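# Spread wrapping paper flat without disturbing the flowers

## Task

Open out the folded wrapping paper on the table so it ends up spread and close to flat. Every flower must stay straight (not bent) and rest on the paper; only a flower's head plus a short piece of its stem may stick out beyond the paper's edge.

## Robot and tools

Robot: two arms in a physics simulation. left_arm carries a five-finger left hand and sits on the +y side; right_arm carries a right hand on the -y side. Arm names do not match image sides. Calibrated bases: left_arm (+0.027, +0.260, +0.003) m, right_arm (+0.037, -0.269, +0.002) m. A floor post stands behind the arms, and a camera stand sits between them just behind the bases. Do not strike either.

Frames: the scene frame has its origin at table-top height, midway between the nominal bases. +z is up, +x points out over the table. Reported end_effector_position (m) and end_effector_quat_wxyz use this frame. Commanded offsets instead use the axes of each arm's current Hand target. The hand point is a spot 0.05 m in front of the palm and 0.15 m out from the wrist face. Its +z runs along the straight fingers, +y out of the palm, and +x across the palm. On the right hand +x points away from the thumb; on the left hand it points toward the thumb. Straight fingers extend 0.06-0.07 m past the point and lie 0.06 m behind it along -y. A wrist bracket on the little-finger side can collide with things.

Row layout (28 numbers, each in [-1, 1]; always send all 28, even if one arm is idle): left dx, dy, dz, rx, ry, rz; left little, ring, middle, index, thumb_bend, thumb_turn, force_limit, speed; then the same 14 for the right arm. The pose numbers are offsets, not poses. Each is measured from that arm's Hand target as it stood when the action (or move) began, along that target's own axes. 1.0 equals 0.6 m of travel or 180 degrees of turn. rx, ry, rz together form one rotation vector. Six zeros mean no new pose request for that arm. Finger values: +1 open or straight, -1 closed. thumb_turn +1 puts the thumb beside the palm; -1 puts it facing the fingers. force_limit maps -1 to about 0 N and +1 to 10 N (15 N for the two thumb motors). speed rises from nearly 0 at -1 to full at +0.48 and above. None of the eight hand numbers means 'no change'. To keep a hand as it is, resend the eight numbers of its last executed row. If no row has run yet, send hand_measured plus hand_force_limit and hand_speed.

execute_actions(actions, cameras): actions is a list of actions. Each action holds up to 15 rows, one row per 1/30 s step; a shorter action repeats its last row until step 15. Every row in an action counts from the same start pose, not from the row before. Repeating an offset in a new action moves the arm further. Images come back only for an empty actions list or when cameras names them: cam_high, cam_low, cam_left_wrist, cam_right_wrist, or ["all"].

move(target, speed, blend, blocking, cameras): target is one 28-number row or a list of up to 15 rows. All rows are offsets from the Hand targets at the move's start. The arm follows a straight path there, with no obstacle avoidance. speed is in m/s, from 0.002 to 4.3, default 0.25. Turn rate is capped at twice that value in rad/s. blend is in m and rounds corners between listed targets; 0 means stop at each one. The whole move is capped at 10 s. blocking=false returns after about 0.5 s while the move keeps running. The result adds a move: line giving the ending (done, off_target, moving, held, fault) and any limits (paced = pose was clipped, held = steps were withheld). Faster moves lag and stray more and hit harder.

wait(seconds, 0-3600) lets the scene run without new commands. stop() brakes a running move. zoom_image(camera, region=[x0,y0,x1,y1]) enlarges part of the latest image; the region is at most 504x504 pixels. Full images are 672x504. show_instructions() shows the reference pages. finished_scene(scene=1) ends the scene for good.

Reading results: Hand target is the last commanded pose after clipping, and it is the base for the next offsets. Each step clips commanded orientation to within 40 degrees of the measured one. The hand often rests 1-3 cm short of its target, sometimes 5 cm, usually low; this by itself does not mean contact. If it stays short, send the missing distance as an offset. hand_measured, hand_stopped_by (moving, target, force, stalled, fault) and hand_load_n list six values in motor order. Loads are positive when the finger is pushed open. A grip that slips shows as hand_load_n falling to about 0. Joint torque numbers 3 and 4 wrap at ±28 N m.

Grasping: with the thumb facing the fingers, the hand can wrap objects about 0.035-0.065 m thick. A thumb-tip to index-pad pinch suits light, thin items such as paper edges. Close gently with speed -0.94 or lower. To loosen, send targets more open than hand_measured.

Avoid: letting anything fall off the table, or leaving it set down off the table. Also avoid dropping items even a few mm, releasing moving parts, slamming, and hard pushes. Never let the arms or hands press or hit each other. Do not overload fingers. Do not keep an arm stretched out or straining, since motors overheat: MOTOR HOT appears at 85 °C, and at 100 °C that arm goes limp for 30-60 s. Move slowly near the flowers so they stay straight and on the paper. Objects may occasionally be nudged by outside disturbances.

Each tool is called after "Request:" as name([rows], argument=value, ...), one row to a line, values as JSON.

Reference images:

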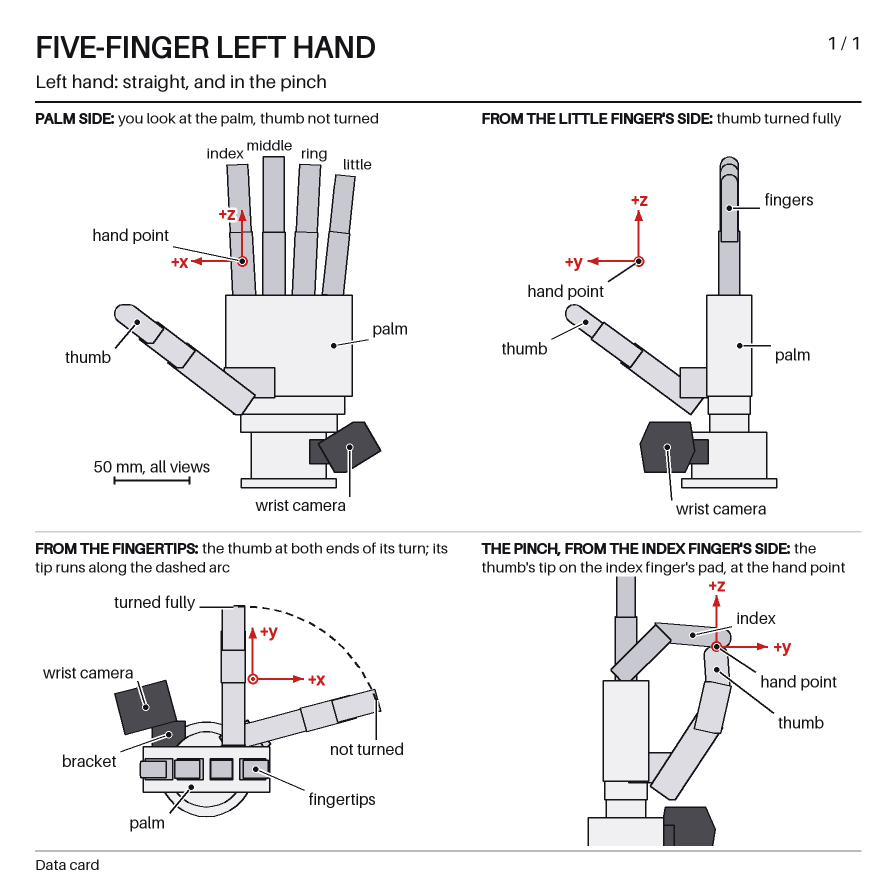

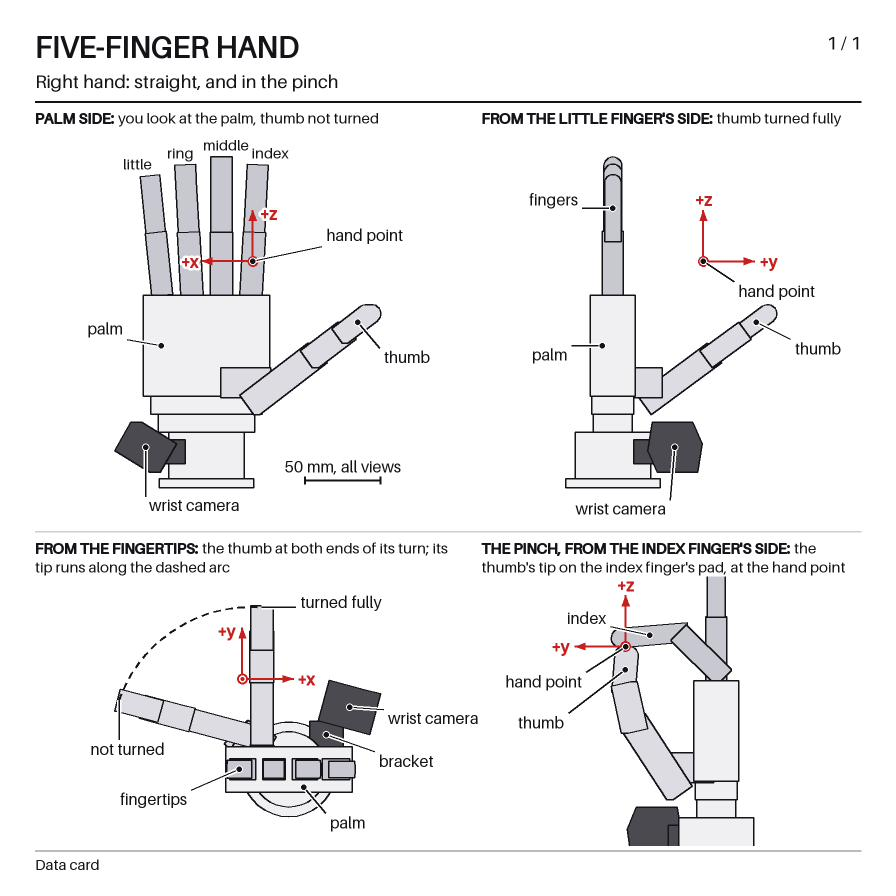

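## Session

Request:
execute_actions(actions=[])

Scene clock: 0.00 s.
left_arm: end_effector_position=(+0.1998, +0.0100, +0.1806) hand_measured=(+1.000, +1.000, +1.000, +1.000, +1.000, +1.000) hand_load_n=(+0.0, +0.0, +0.0, +0.0, +0.0, +0.0) hand_stopped_by=(target, target, target, target, target, target) hand_force_limit=0.00 hand_speed=-0.80 end_effector_quat_wxyz=(-0.212, +0.760, -0.515, +0.336) | right_arm: end_effector_position=(+0.6358, -0.1827, +0.2786) hand_measured=(+1.000, +1.000, +1.000, +1.000, +1.000, +1.000) hand_load_n=(+0.0, +0.0, +0.0, +0.0, +0.0, +0.0) hand_stopped_by=(target, target, target, target, target, target) hand_force_limit=0.00 hand_speed=-0.80 end_effector_quat_wxyz=(+0.197, -0.222, +0.952, -0.080)
Joint positions: left_arm=[-1.24 0.775 0.688 -1.141 -0.759 -1.503] | right_arm=[0.077 1.614 1.664 -1.201 0.091 1.156]
Joint velocities: within noise
Joint torques (N m): no reading
Motor temperatures (°C): left_arm=[38 32 28 31 37 25] | right_arm=[30 29 28 25 34 33]
Heat: left arm: hottest waist 38 °C; right arm: hottest wrist yaw 34 °C.
Hand target: left_arm +0.2032, +0.0027, +0.1946; -0.205, +0.762, -0.506, +0.350 | right_arm +0.6424, -0.1831, +0.2879; +0.208, -0.218, +0.950, -0.084

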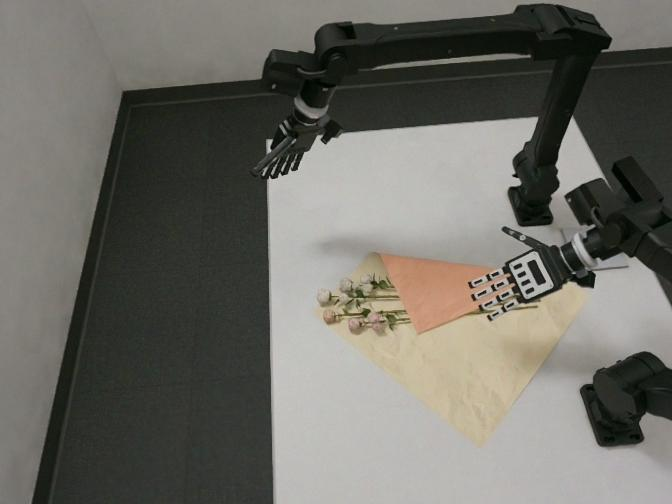

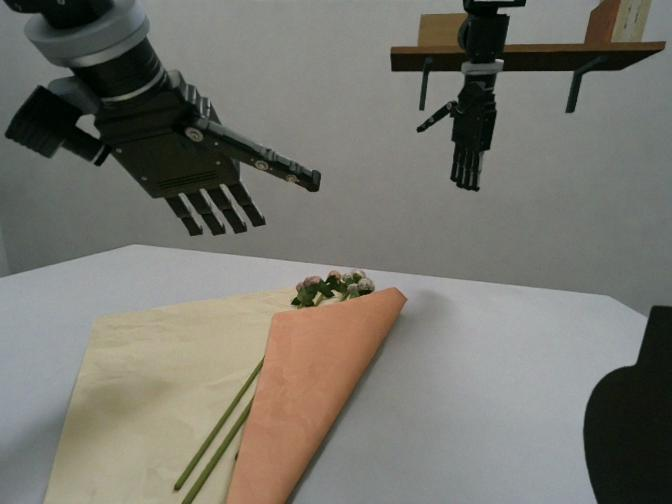

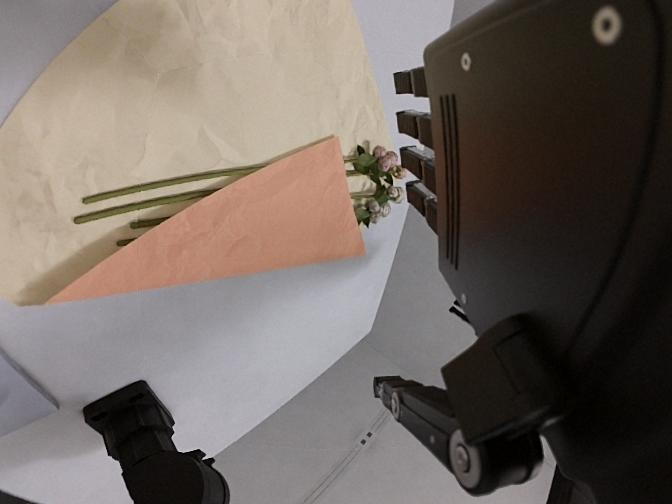

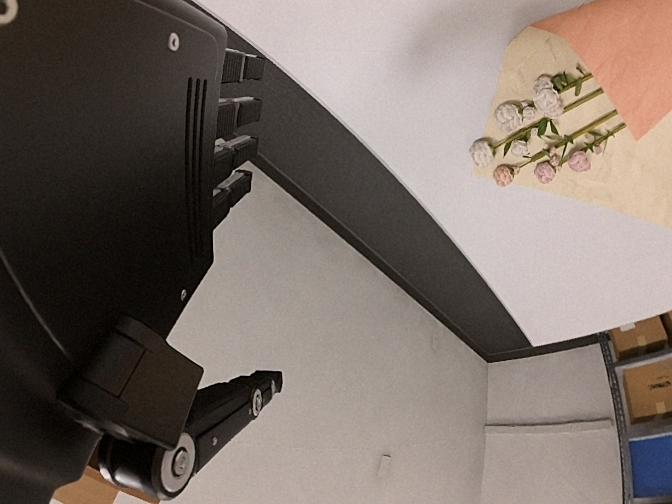

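Request:
zoom_image(camera="cam_high", region=[300, 230, 620, 460])

Request:
zoom_image(camera="cam_low", region=[80, 220, 440, 504])

Request:
zoom_image(camera="cam_left_wrist", region=[0, 100, 420, 320])

Request:
zoom_image(camera="cam_right_wrist", region=[452, 0, 672, 220])

Scaled by 1.575 from the camera's image (finer frame: 960x720).

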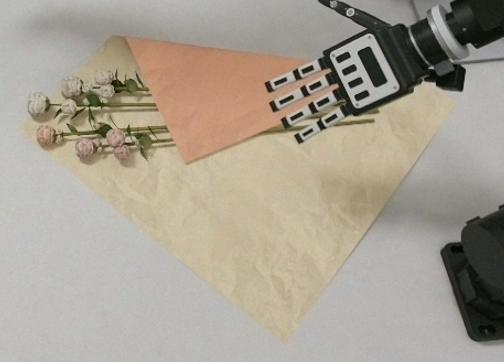

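Scaled by 1.400 from the camera's image (finer frame: 960x720).

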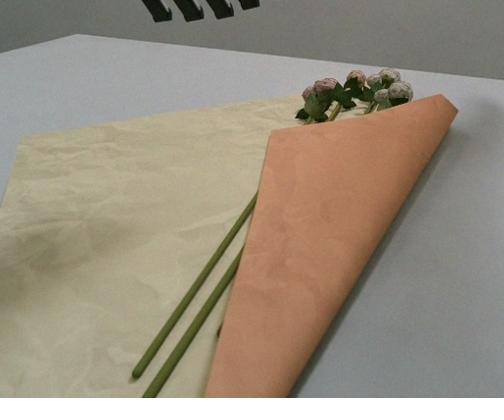

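Scaled by 1.200 from the camera's image (finer frame: 960x720).

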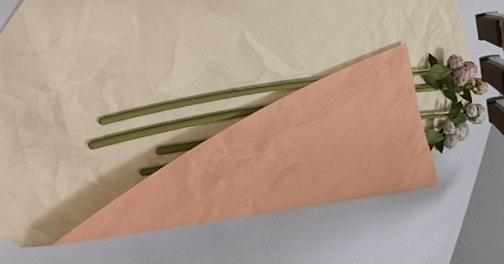

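Scaled by 2.291 from the camera's image (finer frame: 960x720).

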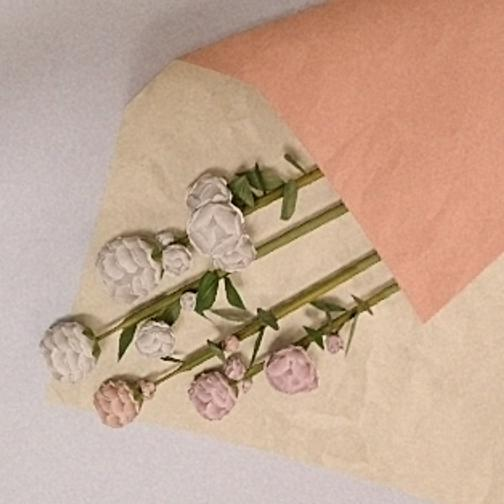

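Request:
move(target=[-0.299,-0.250,0.264,0.0089,0.221,0.294,1,1,1,1,1,1,0,-0.8, 0,0,0,0,0,0,1,1,1,1,1,1,0,-0.8], cameras=["all"])

Scene clock: 193.73 s.
left_arm: end_effector_position=(+0.3520, +0.2151, +0.1104) hand_measured=(+1.000, +1.000, +1.000, +1.000, +1.000, +1.000) hand_load_n=(+0.0, +0.0, +0.0, +0.0, +0.0, +0.0) hand_stopped_by=(target, target, target, target, target, target) hand_force_limit=0.00 hand_speed=-0.80 end_effector_quat_wxyz=(+0.151, -0.311, +0.820, -0.456) | right_arm: end_effector_position=(+0.6358, -0.1827, +0.2786) hand_measured=(+1.000, +1.000, +1.000, +1.000, +1.000, +1.000) hand_load_n=(+0.0, +0.0, +0.0, +0.0, +0.0, +0.0) hand_stopped_by=(target, target, target, target, target, target) hand_force_limit=0.00 hand_speed=-0.80 end_effector_quat_wxyz=(+0.197, -0.222, +0.952, -0.080)
Joint positions: left_arm=[0.308 1.066 0.604 -0.564 0.891 0.867] | right_arm=[0.077 1.614 1.664 -1.201 0.091 1.156]
Joint torques (N m): left_arm=[-0.97 -2.67 11.12 0.4 0.85 0.06] | right_arm=[0.32 -12.63 10.78 1.14 0.07 -0.08]
Motor temperatures (°C): left_arm=[35 31 35 28 36 25] | right_arm=[29 31 35 25 32 30]
Heat: left arm: hottest wrist yaw 36 °C; right arm: hottest elbow 35 °C.
Hand target: left_arm +0.3707, +0.2206, +0.1295; +0.168, -0.300, +0.818, -0.460 | right_arm +0.6424, -0.1831, +0.2879; +0.208, -0.218, +0.950, -0.084
Off the commanded pose: left_arm 0.027 m, 2 deg | right_arm 0.011 m, 1 deg.
move: off_target (left_arm)
cam_left_wrist: T_world_to_cam=[[0.1886, -0.52305, 0.83117, -0.0512], [-0.98178, -0.12053, 0.14692, 0.35288], [0.02334, -0.84374, -0.53625, 0.34761]] pos_world=[0.34799, 0.30904, 0.17712]

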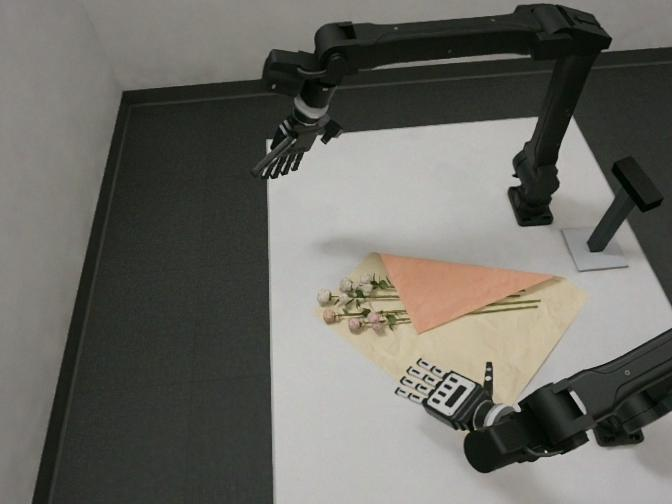

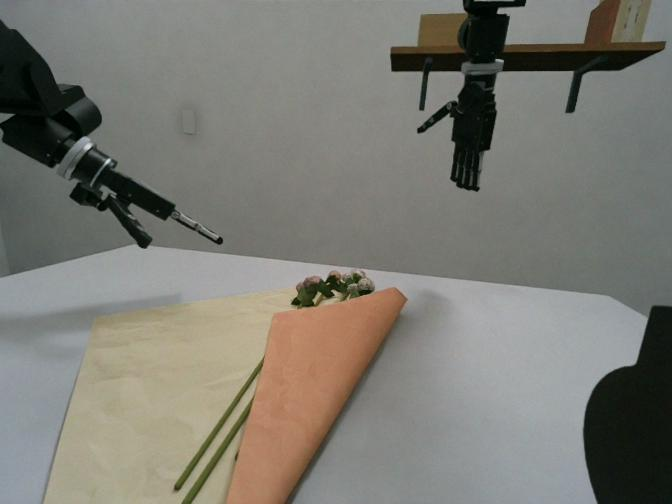

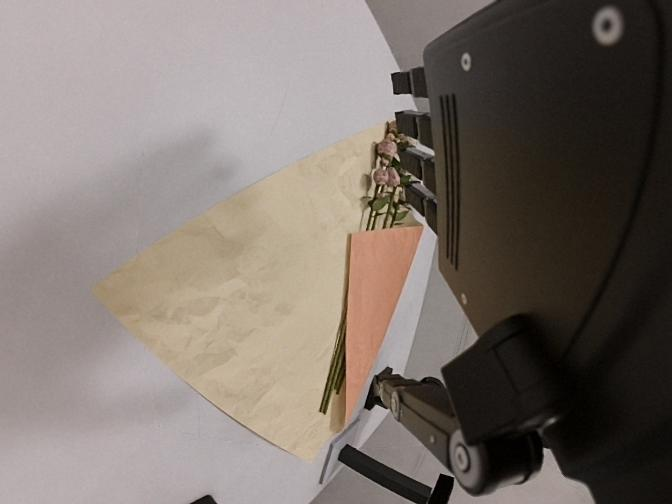

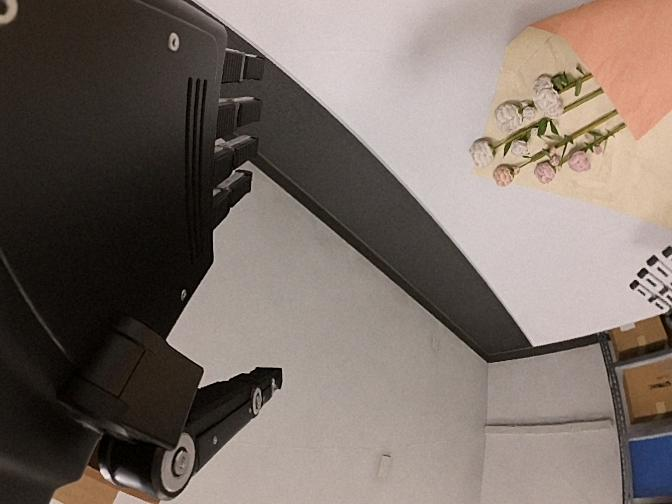

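Request:
zoom_image(camera="cam_left_wrist", region=[290, 110, 450, 440])

Request:
zoom_image(camera="cam_high", region=[300, 240, 460, 360])

Scaled by 1.527 from the camera's image (finer frame: 960x720).

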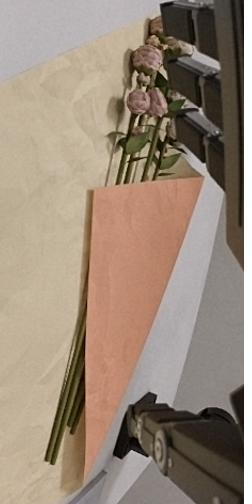

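Scaled by 3.150 from the camera's image (finer frame: 960x720).

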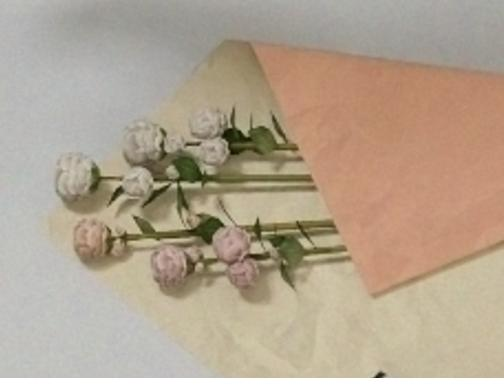

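Request:
zoom_image(camera="cam_low", region=[170, 340, 330, 504])

Request:
zoom_image(camera="cam_low", region=[250, 250, 420, 380])

Request:
zoom_image(camera="cam_high", region=[460, 240, 620, 360])

Scaled by 3.073 from the camera's image (finer frame: 960x720).

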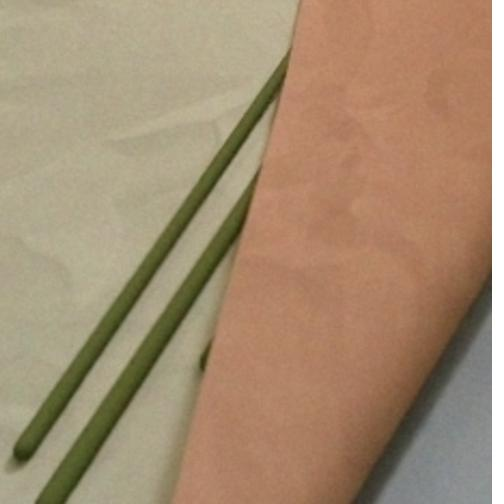

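Scaled by 2.965 from the camera's image (finer frame: 960x720).

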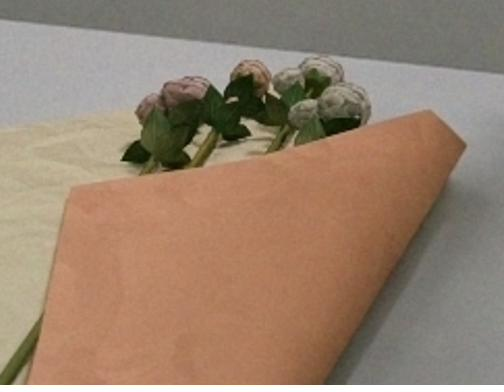

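Scaled by 3.150 from the camera's image (finer frame: 960x720).

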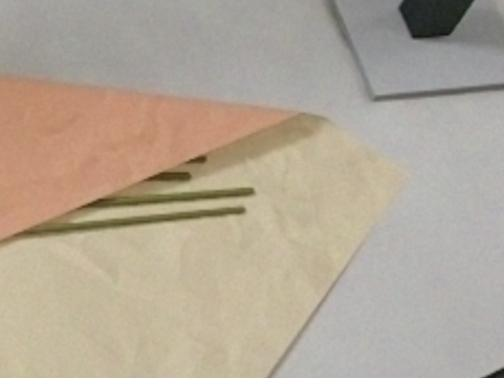

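Request:
move(target=[0,0,0,0,0,0,1,1,1,1,1,1,0,-0.8, 0.249,0.2347,0.1282,-0.0927,0.1497,-0.2978,-1,-1,-1,0,1,-1,0,0], cameras=["all"])

Scene clock: 453.67 s.
left_arm: end_effector_position=(+0.3520, +0.2151, +0.1104) hand_measured=(+1.000, +1.000, +1.000, +1.000, +1.000, +1.000) hand_load_n=(+0.0, +0.0, +0.0, +0.0, +0.0, +0.0) hand_stopped_by=(target, target, target, target, target, target) hand_force_limit=0.00 hand_speed=-0.80 end_effector_quat_wxyz=(+0.151, -0.311, +0.820, -0.456) | right_arm: end_effector_position=(+0.5070, -0.1318, +0.1379) hand_measured=(+1.000, -1.000, -1.000, +0.000, +1.000, -1.000) hand_load_n=(+0.0, +0.0, +0.0, +0.0, +0.0, +0.0) hand_stopped_by=(fault, target, target, target, target, target) hand_force_limit=0.00 hand_speed=0.00 end_effector_quat_wxyz=(-0.087, -0.607, +0.785, -0.085)
Joint positions: left_arm=[0.308 1.066 0.604 -0.564 0.891 0.867] | right_arm=[0.275 1.812 1.614 -1.471 0.224 0.525]
Joint torques (N m): left_arm=[-1.08 -2.9 11.23 0.49 0.88 0.05] | right_arm=[1.2 -13.22 7.1 -0.42 0.31 -0.25]
Motor temperatures (°C): left_arm=[34 31 40 26 35 25] | right_arm=[29 32 37 25 31 28]
Heat: left arm: hottest elbow 40 °C; right arm: hottest elbow 37 °C.
Hand target: left_arm +0.3707, +0.2206, +0.1295; +0.168, -0.300, +0.818, -0.460 | right_arm +0.5000, -0.1301, +0.1300; -0.101, -0.620, +0.774, -0.082
Off the commanded pose: left_arm 0.027 m, 2 deg | right_arm 0.011 m, 3 deg.
move: off_target (right_arm)
cam_left_wrist: T_world_to_cam=[[0.1886, -0.52305, 0.83117, -0.0512], [-0.98178, -0.12053, 0.14692, 0.35288], [0.02334, -0.84374, -0.53625, 0.34761]] pos_world=[0.34799, 0.30904, 0.17712]
cam_right_wrist: T_world_to_cam=[[-0.99842, 0.00347, 0.05611, 0.49202], [0.02165, 0.94487, 0.32674, 0.06618], [-0.05188, 0.32743, -0.94345, 0.31388]] pos_world=[0.50609, -0.16701, 0.2469]

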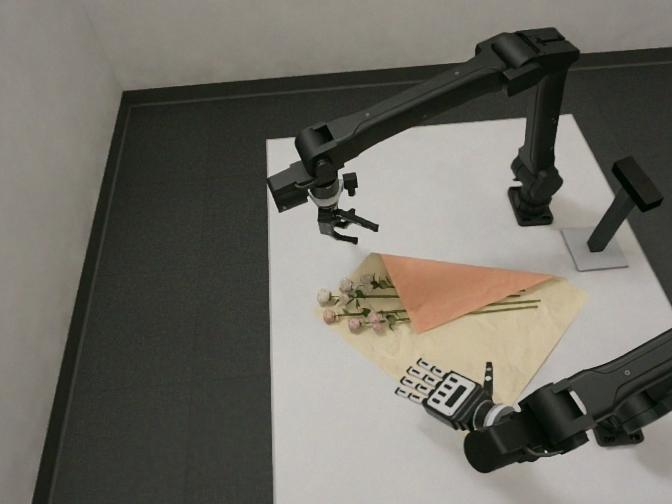

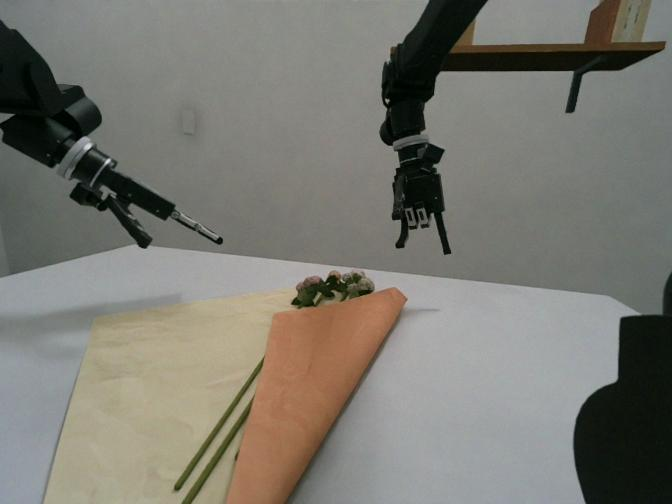

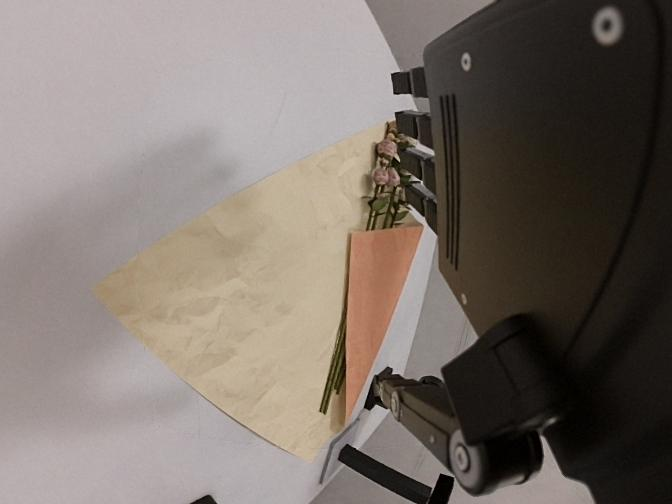

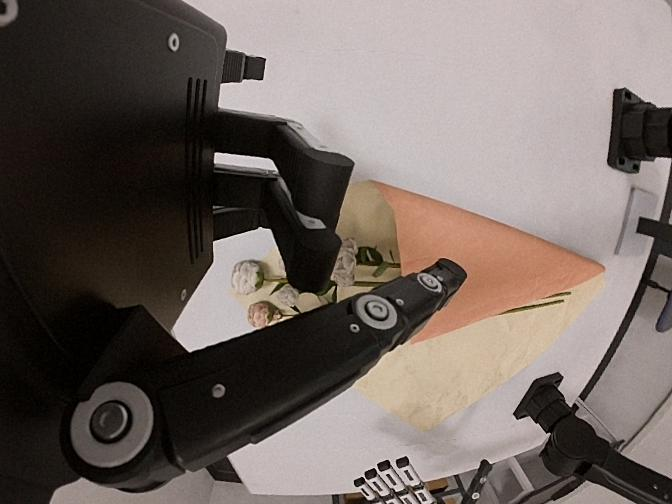

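Request:
zoom_image(camera="cam_right_wrist", region=[200, 40, 500, 350])

Scaled by 1.626 from the camera's image (finer frame: 960x720).

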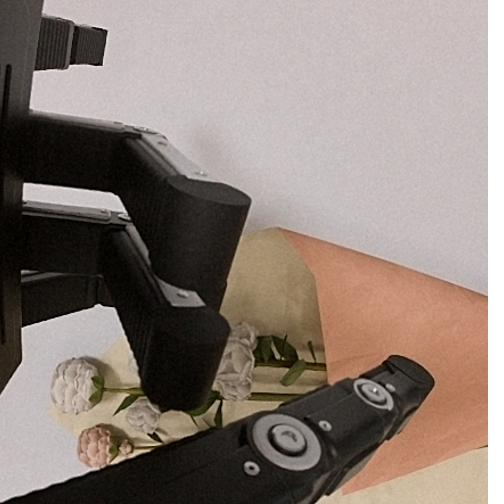

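Request:
move(target=[0,0,0,0,0,0,1,1,1,1,1,1,0,-0.8, -0.0282,0.0508,0.0839,0,0.0944,0,-1,-1,-1,0,1,-1,0,0], cameras=["all"], speed=0.12)

Request:
zoom_image(camera="cam_high", region=[300, 180, 460, 300])

Request:
zoom_image(camera="cam_low", region=[320, 180, 480, 320])

Scene clock: 527.57 s.
left_arm: end_effector_position=(+0.3520, +0.2151, +0.1104) hand_measured=(+1.000, +1.000, +1.000, +1.000, +1.000, +1.000) hand_load_n=(+0.0, -0.5, +0.0, +0.0, +0.0, +0.0) hand_stopped_by=(target, target, target, target, target, target) hand_force_limit=0.00 hand_speed=-0.80 end_effector_quat_wxyz=(+0.151, -0.311, +0.820, -0.456) | right_arm: end_effector_position=(+0.4795, -0.1224, +0.0839) hand_measured=(+1.000, -1.000, -1.000, +0.000, +1.000, -1.000) hand_load_n=(+0.0, +0.0, +0.0, +0.0, +0.0, +0.0) hand_stopped_by=(fault, target, target, target, target, target) hand_force_limit=0.00 hand_speed=0.00 end_effector_quat_wxyz=(-0.198, -0.599, +0.756, -0.172)
Joint positions: left_arm=[0.308 1.066 0.604 -0.564 0.891 0.867] | right_arm=[0.394 1.917 1.578 -1.538 0.442 0.68]
Joint torques (N m): left_arm=[-0.67 -3.08 11.12 0.4 0.86 0.06] | right_arm=[1.32 -13.57 6.45 -0.98 0.47 0.04]
Heat: left arm: hottest elbow 40 °C; right arm: hottest elbow 35 °C.
Hand target: left_arm +0.3707, +0.2206, +0.1295; +0.168, -0.300, +0.818, -0.460 | right_arm +0.4710, -0.1201, +0.0769; -0.215, -0.601, +0.750, -0.172
Off the commanded pose: left_arm 0.027 m, 2 deg | right_arm 0.011 m, 2 deg.
move: off_target (right_arm)
cam_left_wrist: T_world_to_cam=[[0.1886, -0.52305, 0.83117, -0.0512], [-0.98178, -0.12053, 0.14692, 0.35288], [0.02334, -0.84374, -0.53625, 0.34761]] pos_world=[0.34799, 0.30904, 0.17712]
cam_right_wrist: T_world_to_cam=[[-0.99193, 0.01083, 0.12632, 0.45948], [0.01753, 0.99849, 0.05205, 0.10708], [-0.12556, 0.05385, -0.99062, 0.26438]] pos_world=[0.48709, -0.12612, 0.19829]

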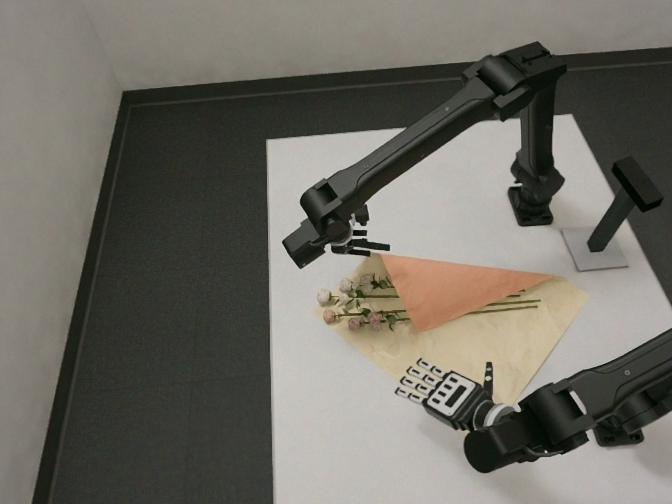

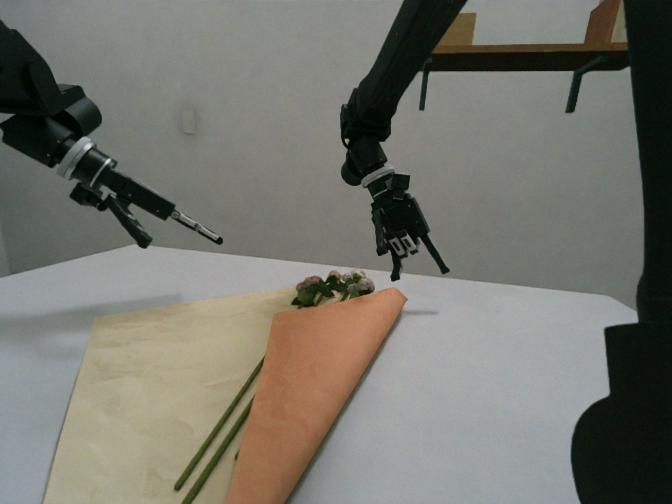

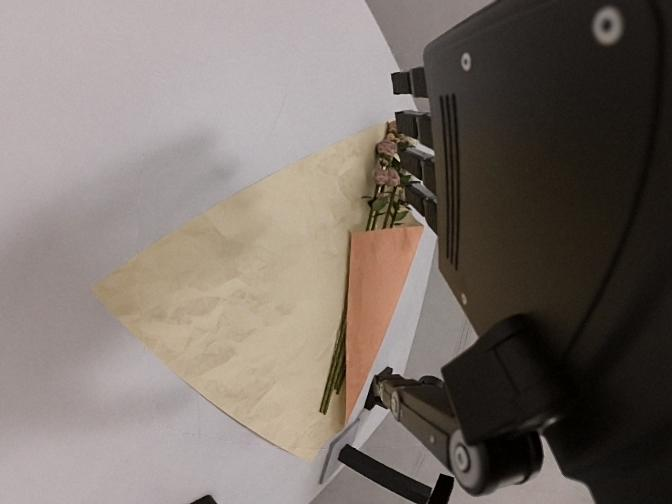

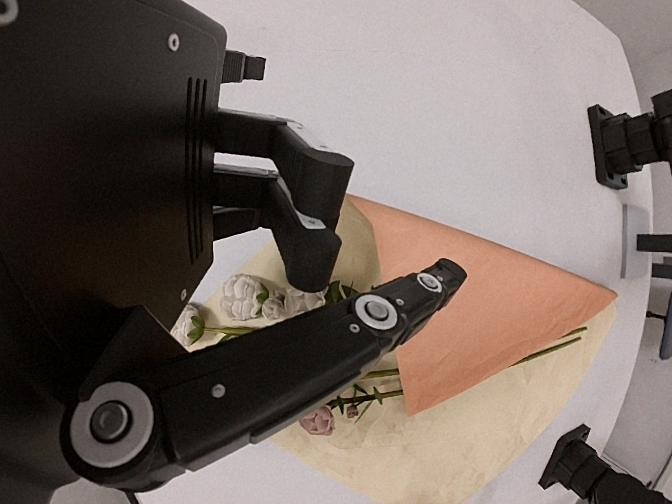

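Scaled by 3.150 from the camera's image (finer frame: 960x720).

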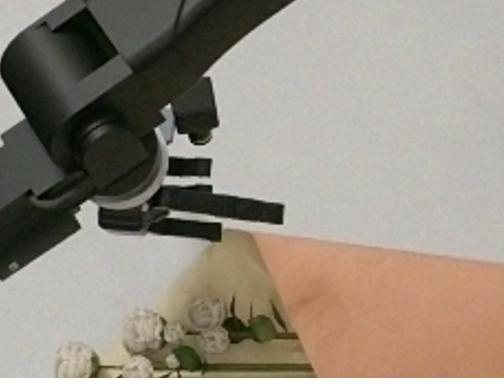

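Scaled by 3.150 from the camera's image (finer frame: 960x720).

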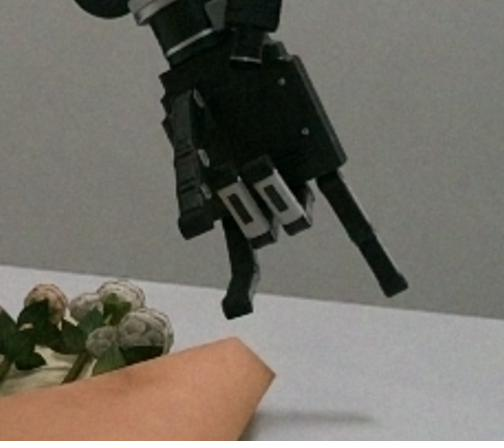

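Request:
move(target=[0,0,0,0,0,0,1,1,1,1,1,1,0,-0.8, -0.0485,-0.0253,0.0187,0,0,0,-1,-1,-1,0,1,-1,0,0], cameras=["cam_high","cam_low","cam_right_wrist"], speed=0.08)

Request:
zoom_image(camera="cam_high", region=[300, 180, 460, 300])

Request:
zoom_image(camera="cam_low", region=[320, 200, 480, 320])

Scene clock: 575.33 s.
left_arm: end_effector_position=(+0.3520, +0.2151, +0.1104) hand_measured=(+1.000, +1.000, +1.000, +1.000, +1.000, +1.000) hand_load_n=(-0.5, +0.0, +0.0, +0.0, +0.0, -0.5) hand_stopped_by=(target, target, target, target, target, target) hand_force_limit=0.00 hand_speed=-0.80 end_effector_quat_wxyz=(+0.151, -0.311, +0.820, -0.456) | right_arm: end_effector_position=(+0.4765, -0.1189, +0.0471) hand_measured=(+1.000, -1.000, -1.000, +0.000, +1.000, -1.000) hand_load_n=(+0.0, +0.0, +0.0, +0.0, -0.5, +0.0) hand_stopped_by=(fault, target, target, target, target, target) hand_force_limit=0.00 hand_speed=0.00 end_effector_quat_wxyz=(-0.233, -0.601, +0.747, -0.164)
Joint positions: left_arm=[0.308 1.066 0.604 -0.564 0.891 0.867] | right_arm=[0.403 2.004 1.587 -1.538 0.442 0.692]
Joint torques (N m): left_arm=[-0.44 -3.25 11.19 0.53 0.83 0.04] | right_arm=[1.61 -14.74 10.45 -0.36 0.26 0.03]
Heat: left arm: hottest elbow 41 °C; right arm: hottest elbow 35 °C.
Hand target: left_arm +0.3707, +0.2206, +0.1295; +0.168, -0.300, +0.818, -0.460 | right_arm +0.4899, -0.1052, +0.0519; -0.215, -0.601, +0.750, -0.172
Off the commanded pose: left_arm 0.027 m, 2 deg | right_arm 0.020 m, 2 deg.
move: off_target (right_arm)
cam_right_wrist: T_world_to_cam=[[-0.98137, 0.0174, 0.19133, 0.45372], [0.02162, 0.99957, 0.01998, 0.10525], [-0.1909, 0.02374, -0.98132, 0.25444]] pos_world=[0.49156, -0.11914, 0.16078]

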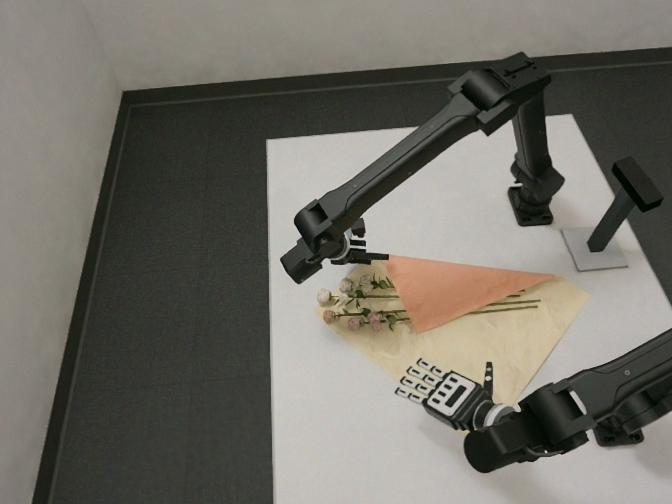

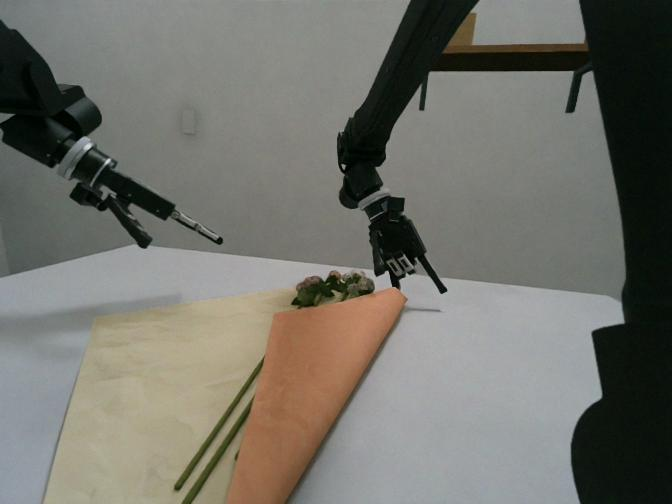

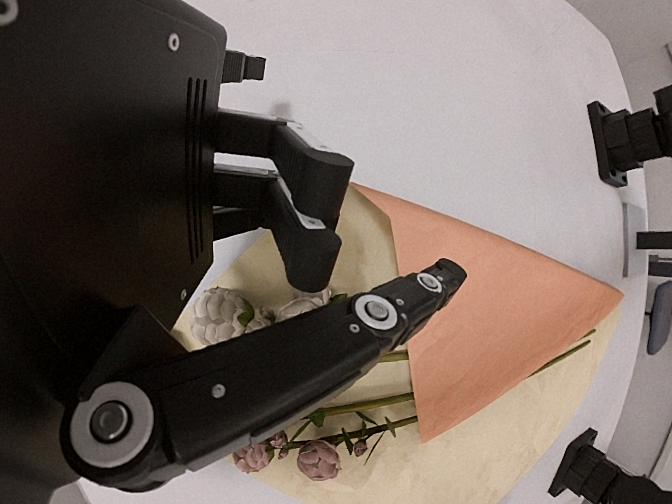

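Scaled by 3.150 from the camera's image (finer frame: 960x720).

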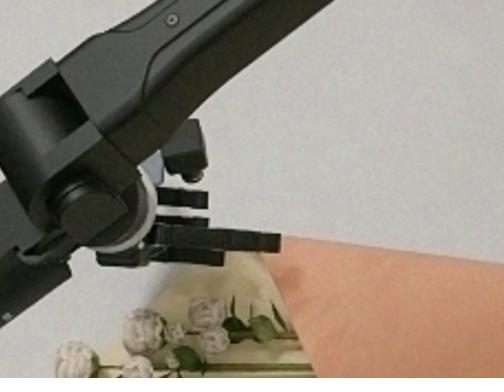

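Scaled by 3.150 from the camera's image (finer frame: 960x720).

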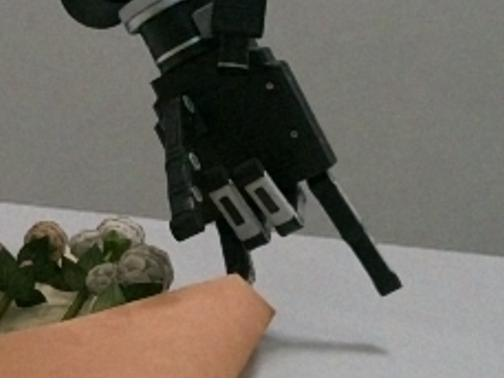

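Request:
move(target=[0,0,0,0,0,0,1,1,1,1,1,1,0,-0.8, -0.0100,0.0055,-0.0299,0,0,0,-1,-1,-1,0,1,-1,0,0], cameras=["cam_high","cam_low"], speed=0.08)

Request:
zoom_image(camera="cam_high", region=[300, 180, 460, 300])

Request:
zoom_image(camera="cam_low", region=[320, 200, 480, 320])

Scene clock: 599.87 s.
left_arm: end_effector_position=(+0.3520, +0.2151, +0.1104) hand_measured=(+1.000, +1.000, +1.000, +1.000, +1.000, +1.000) hand_load_n=(+0.0, +0.0, +0.0, +0.0, +0.0, -0.5) hand_stopped_by=(target, target, target, target, target, target) hand_force_limit=0.00 hand_speed=-0.80 end_effector_quat_wxyz=(+0.151, -0.311, +0.820, -0.456) | right_arm: end_effector_position=(+0.4811, -0.0998, +0.0591) hand_measured=(+1.000, -1.000, -1.000, +0.000, +1.000, -1.000) hand_load_n=(-0.5, +0.0, +0.0, +0.0, +0.0, +0.0) hand_stopped_by=(fault, target, target, target, target, target) hand_force_limit=0.00 hand_speed=0.00 end_effector_quat_wxyz=(-0.221, -0.602, +0.749, -0.168)
Joint positions: left_arm=[0.308 1.066 0.604 -0.564 0.891 0.867] | right_arm=[0.432 2.004 1.629 -1.566 0.434 0.717]
Joint torques (N m): left_arm=[-0.67 -2.67 11.18 0.53 0.86 0.08] | right_arm=[1.14 -14.45 10.61 -1.14 0.24 0.05]
Heat: left arm: hottest elbow 41 °C; right arm: hottest elbow 36 °C.
Hand target: left_arm +0.3707, +0.2206, +0.1295; +0.168, -0.300, +0.818, -0.460 | right_arm +0.4899, -0.0902, +0.0640; -0.215, -0.601, +0.750, -0.172
Off the commanded pose: left_arm 0.027 m, 2 deg | right_arm 0.014 m, 1 deg.
move: off_target (right_arm)

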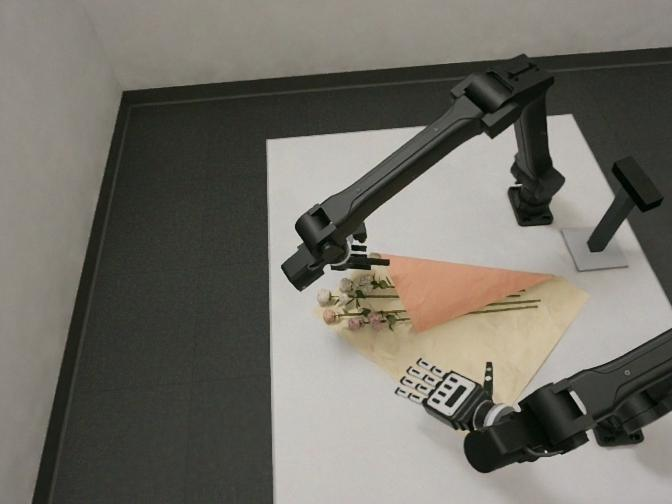

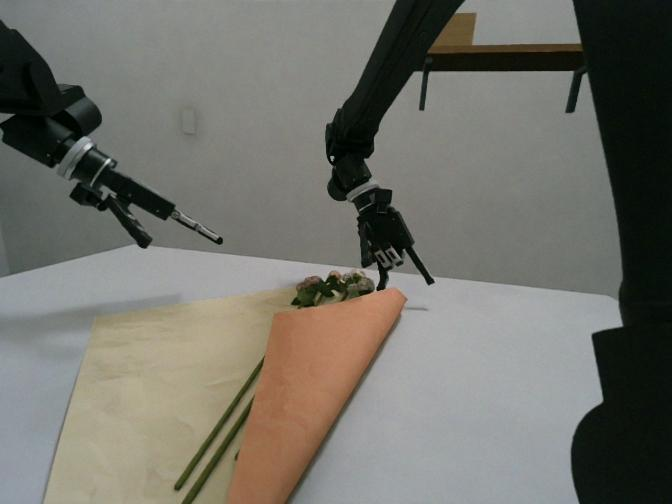

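Scaled by 3.150 from the camera's image (finer frame: 960x720).

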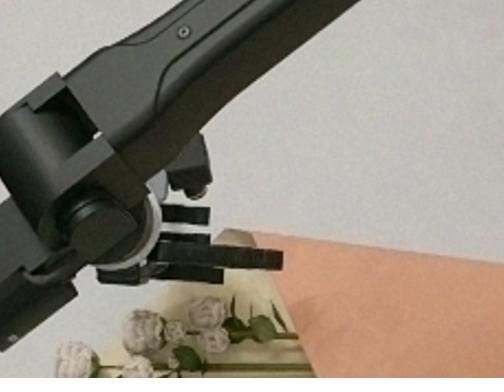

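Scaled by 3.150 from the camera's image (finer frame: 960x720).

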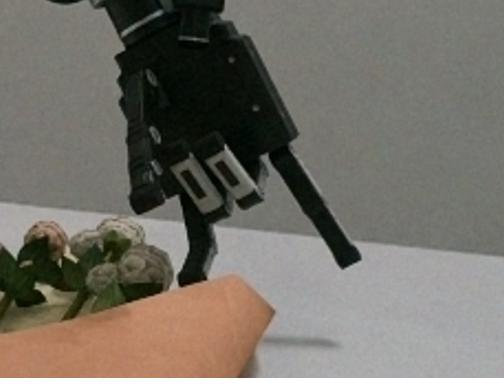

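Request:
move([
  [0,0,0,0,0,0,1,1,1,1,1,1,0,-0.8, 0.0138,-0.0044,0.0146,0,0,0,-1,-1,-1,0,1,-1,0,0],
  [0,0,0,0,0,0,1,1,1,1,1,1,0,-0.8, 0.0155,0.0720,0.0155,0,0,0,-1,-1,-1,0,1,-1,0,0],
], cameras=["cam_high","cam_low","cam_right_wrist"], speed=0.06)

Request:
zoom_image(camera="cam_high", region=[300, 180, 460, 300])

Request:
zoom_image(camera="cam_low", region=[320, 200, 480, 320])

Scene clock: 635.30 s.
left_arm: end_effector_position=(+0.3520, +0.2151, +0.1104) hand_measured=(+1.000, +1.000, +1.000, +1.000, +1.000, +1.000) hand_load_n=(+0.0, -0.5, +0.0, +0.0, +0.0, -0.5) hand_stopped_by=(target, target, target, target, target, target) hand_force_limit=0.00 hand_speed=-0.80 end_effector_quat_wxyz=(+0.151, -0.311, +0.820, -0.456) | right_arm: end_effector_position=(+0.4493, -0.0982, +0.0596) hand_measured=(+1.000, -1.000, -1.000, +0.000, +1.000, -1.000) hand_load_n=(+0.0, +0.0, +0.0, +0.0, +0.0, +0.5) hand_stopped_by=(fault, target, target, target, target, target) hand_force_limit=0.00 hand_speed=0.00 end_effector_quat_wxyz=(-0.219, -0.600, +0.751, -0.168)
Joint positions: left_arm=[0.308 1.066 0.604 -0.564 0.891 0.867] | right_arm=[0.458 1.933 1.519 -1.534 0.423 0.748]
Joint torques (N m): left_arm=[-0.85 -3.49 11.18 0.58 0.85 0.08] | right_arm=[1.49 -15.44 5.87 -0.18 0.21 0.05]
Heat: left arm: hottest elbow 41 °C; right arm: hottest elbow 39 °C.
Hand target: left_arm +0.3707, +0.2206, +0.1295; +0.168, -0.300, +0.818, -0.460 | right_arm +0.4450, -0.0933, +0.0611; -0.215, -0.601, +0.750, -0.172
Off the commanded pose: left_arm 0.027 m, 2 deg | right_arm 0.007 m, 1 deg.
move: done
cam_right_wrist: T_world_to_cam=[[-0.98639, 0.01402, 0.16383, 0.42787], [0.01939, 0.99933, 0.03119, 0.08515], [-0.16329, 0.03394, -0.98599, 0.24986]] pos_world=[0.46119, -0.09957, 0.1736]

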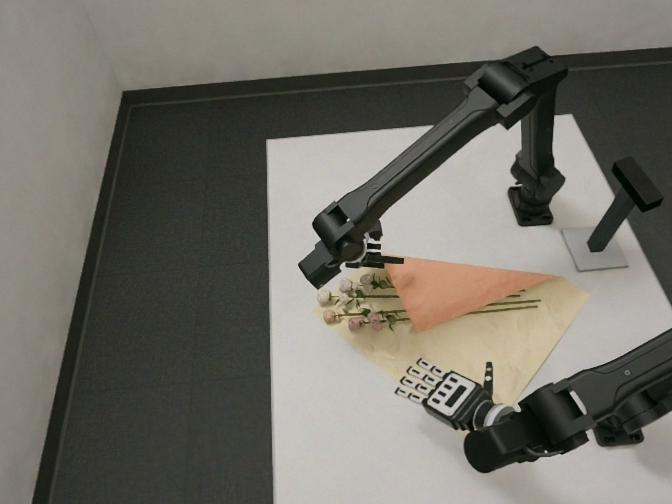

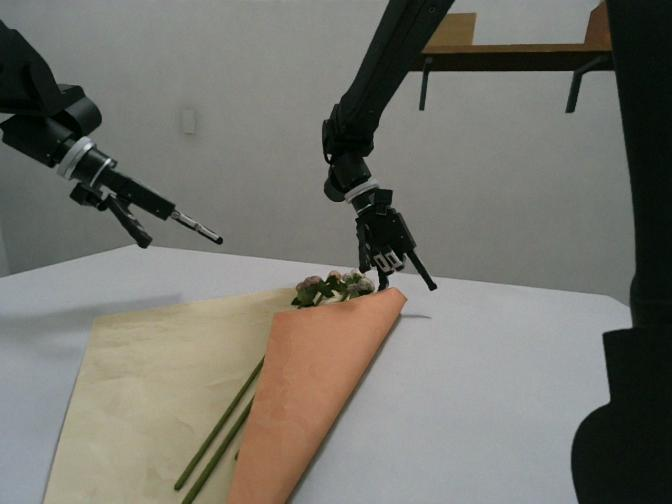

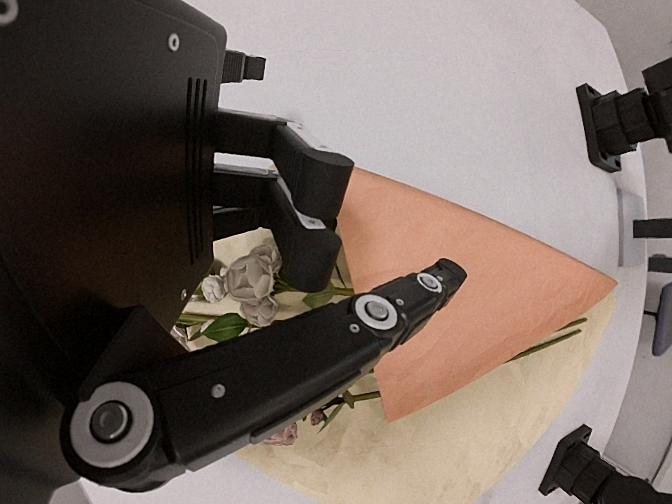

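Scaled by 3.150 from the camera's image (finer frame: 960x720).

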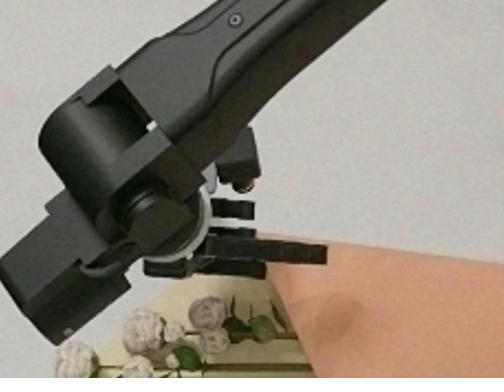

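Scaled by 3.150 from the camera's image (finer frame: 960x720).

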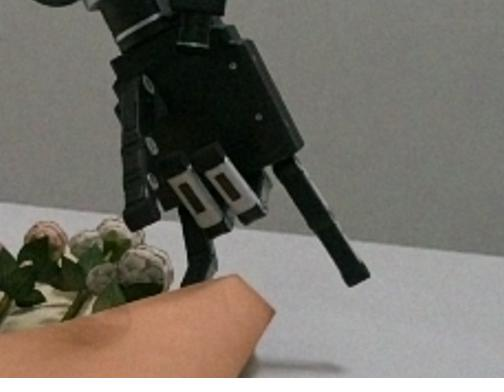

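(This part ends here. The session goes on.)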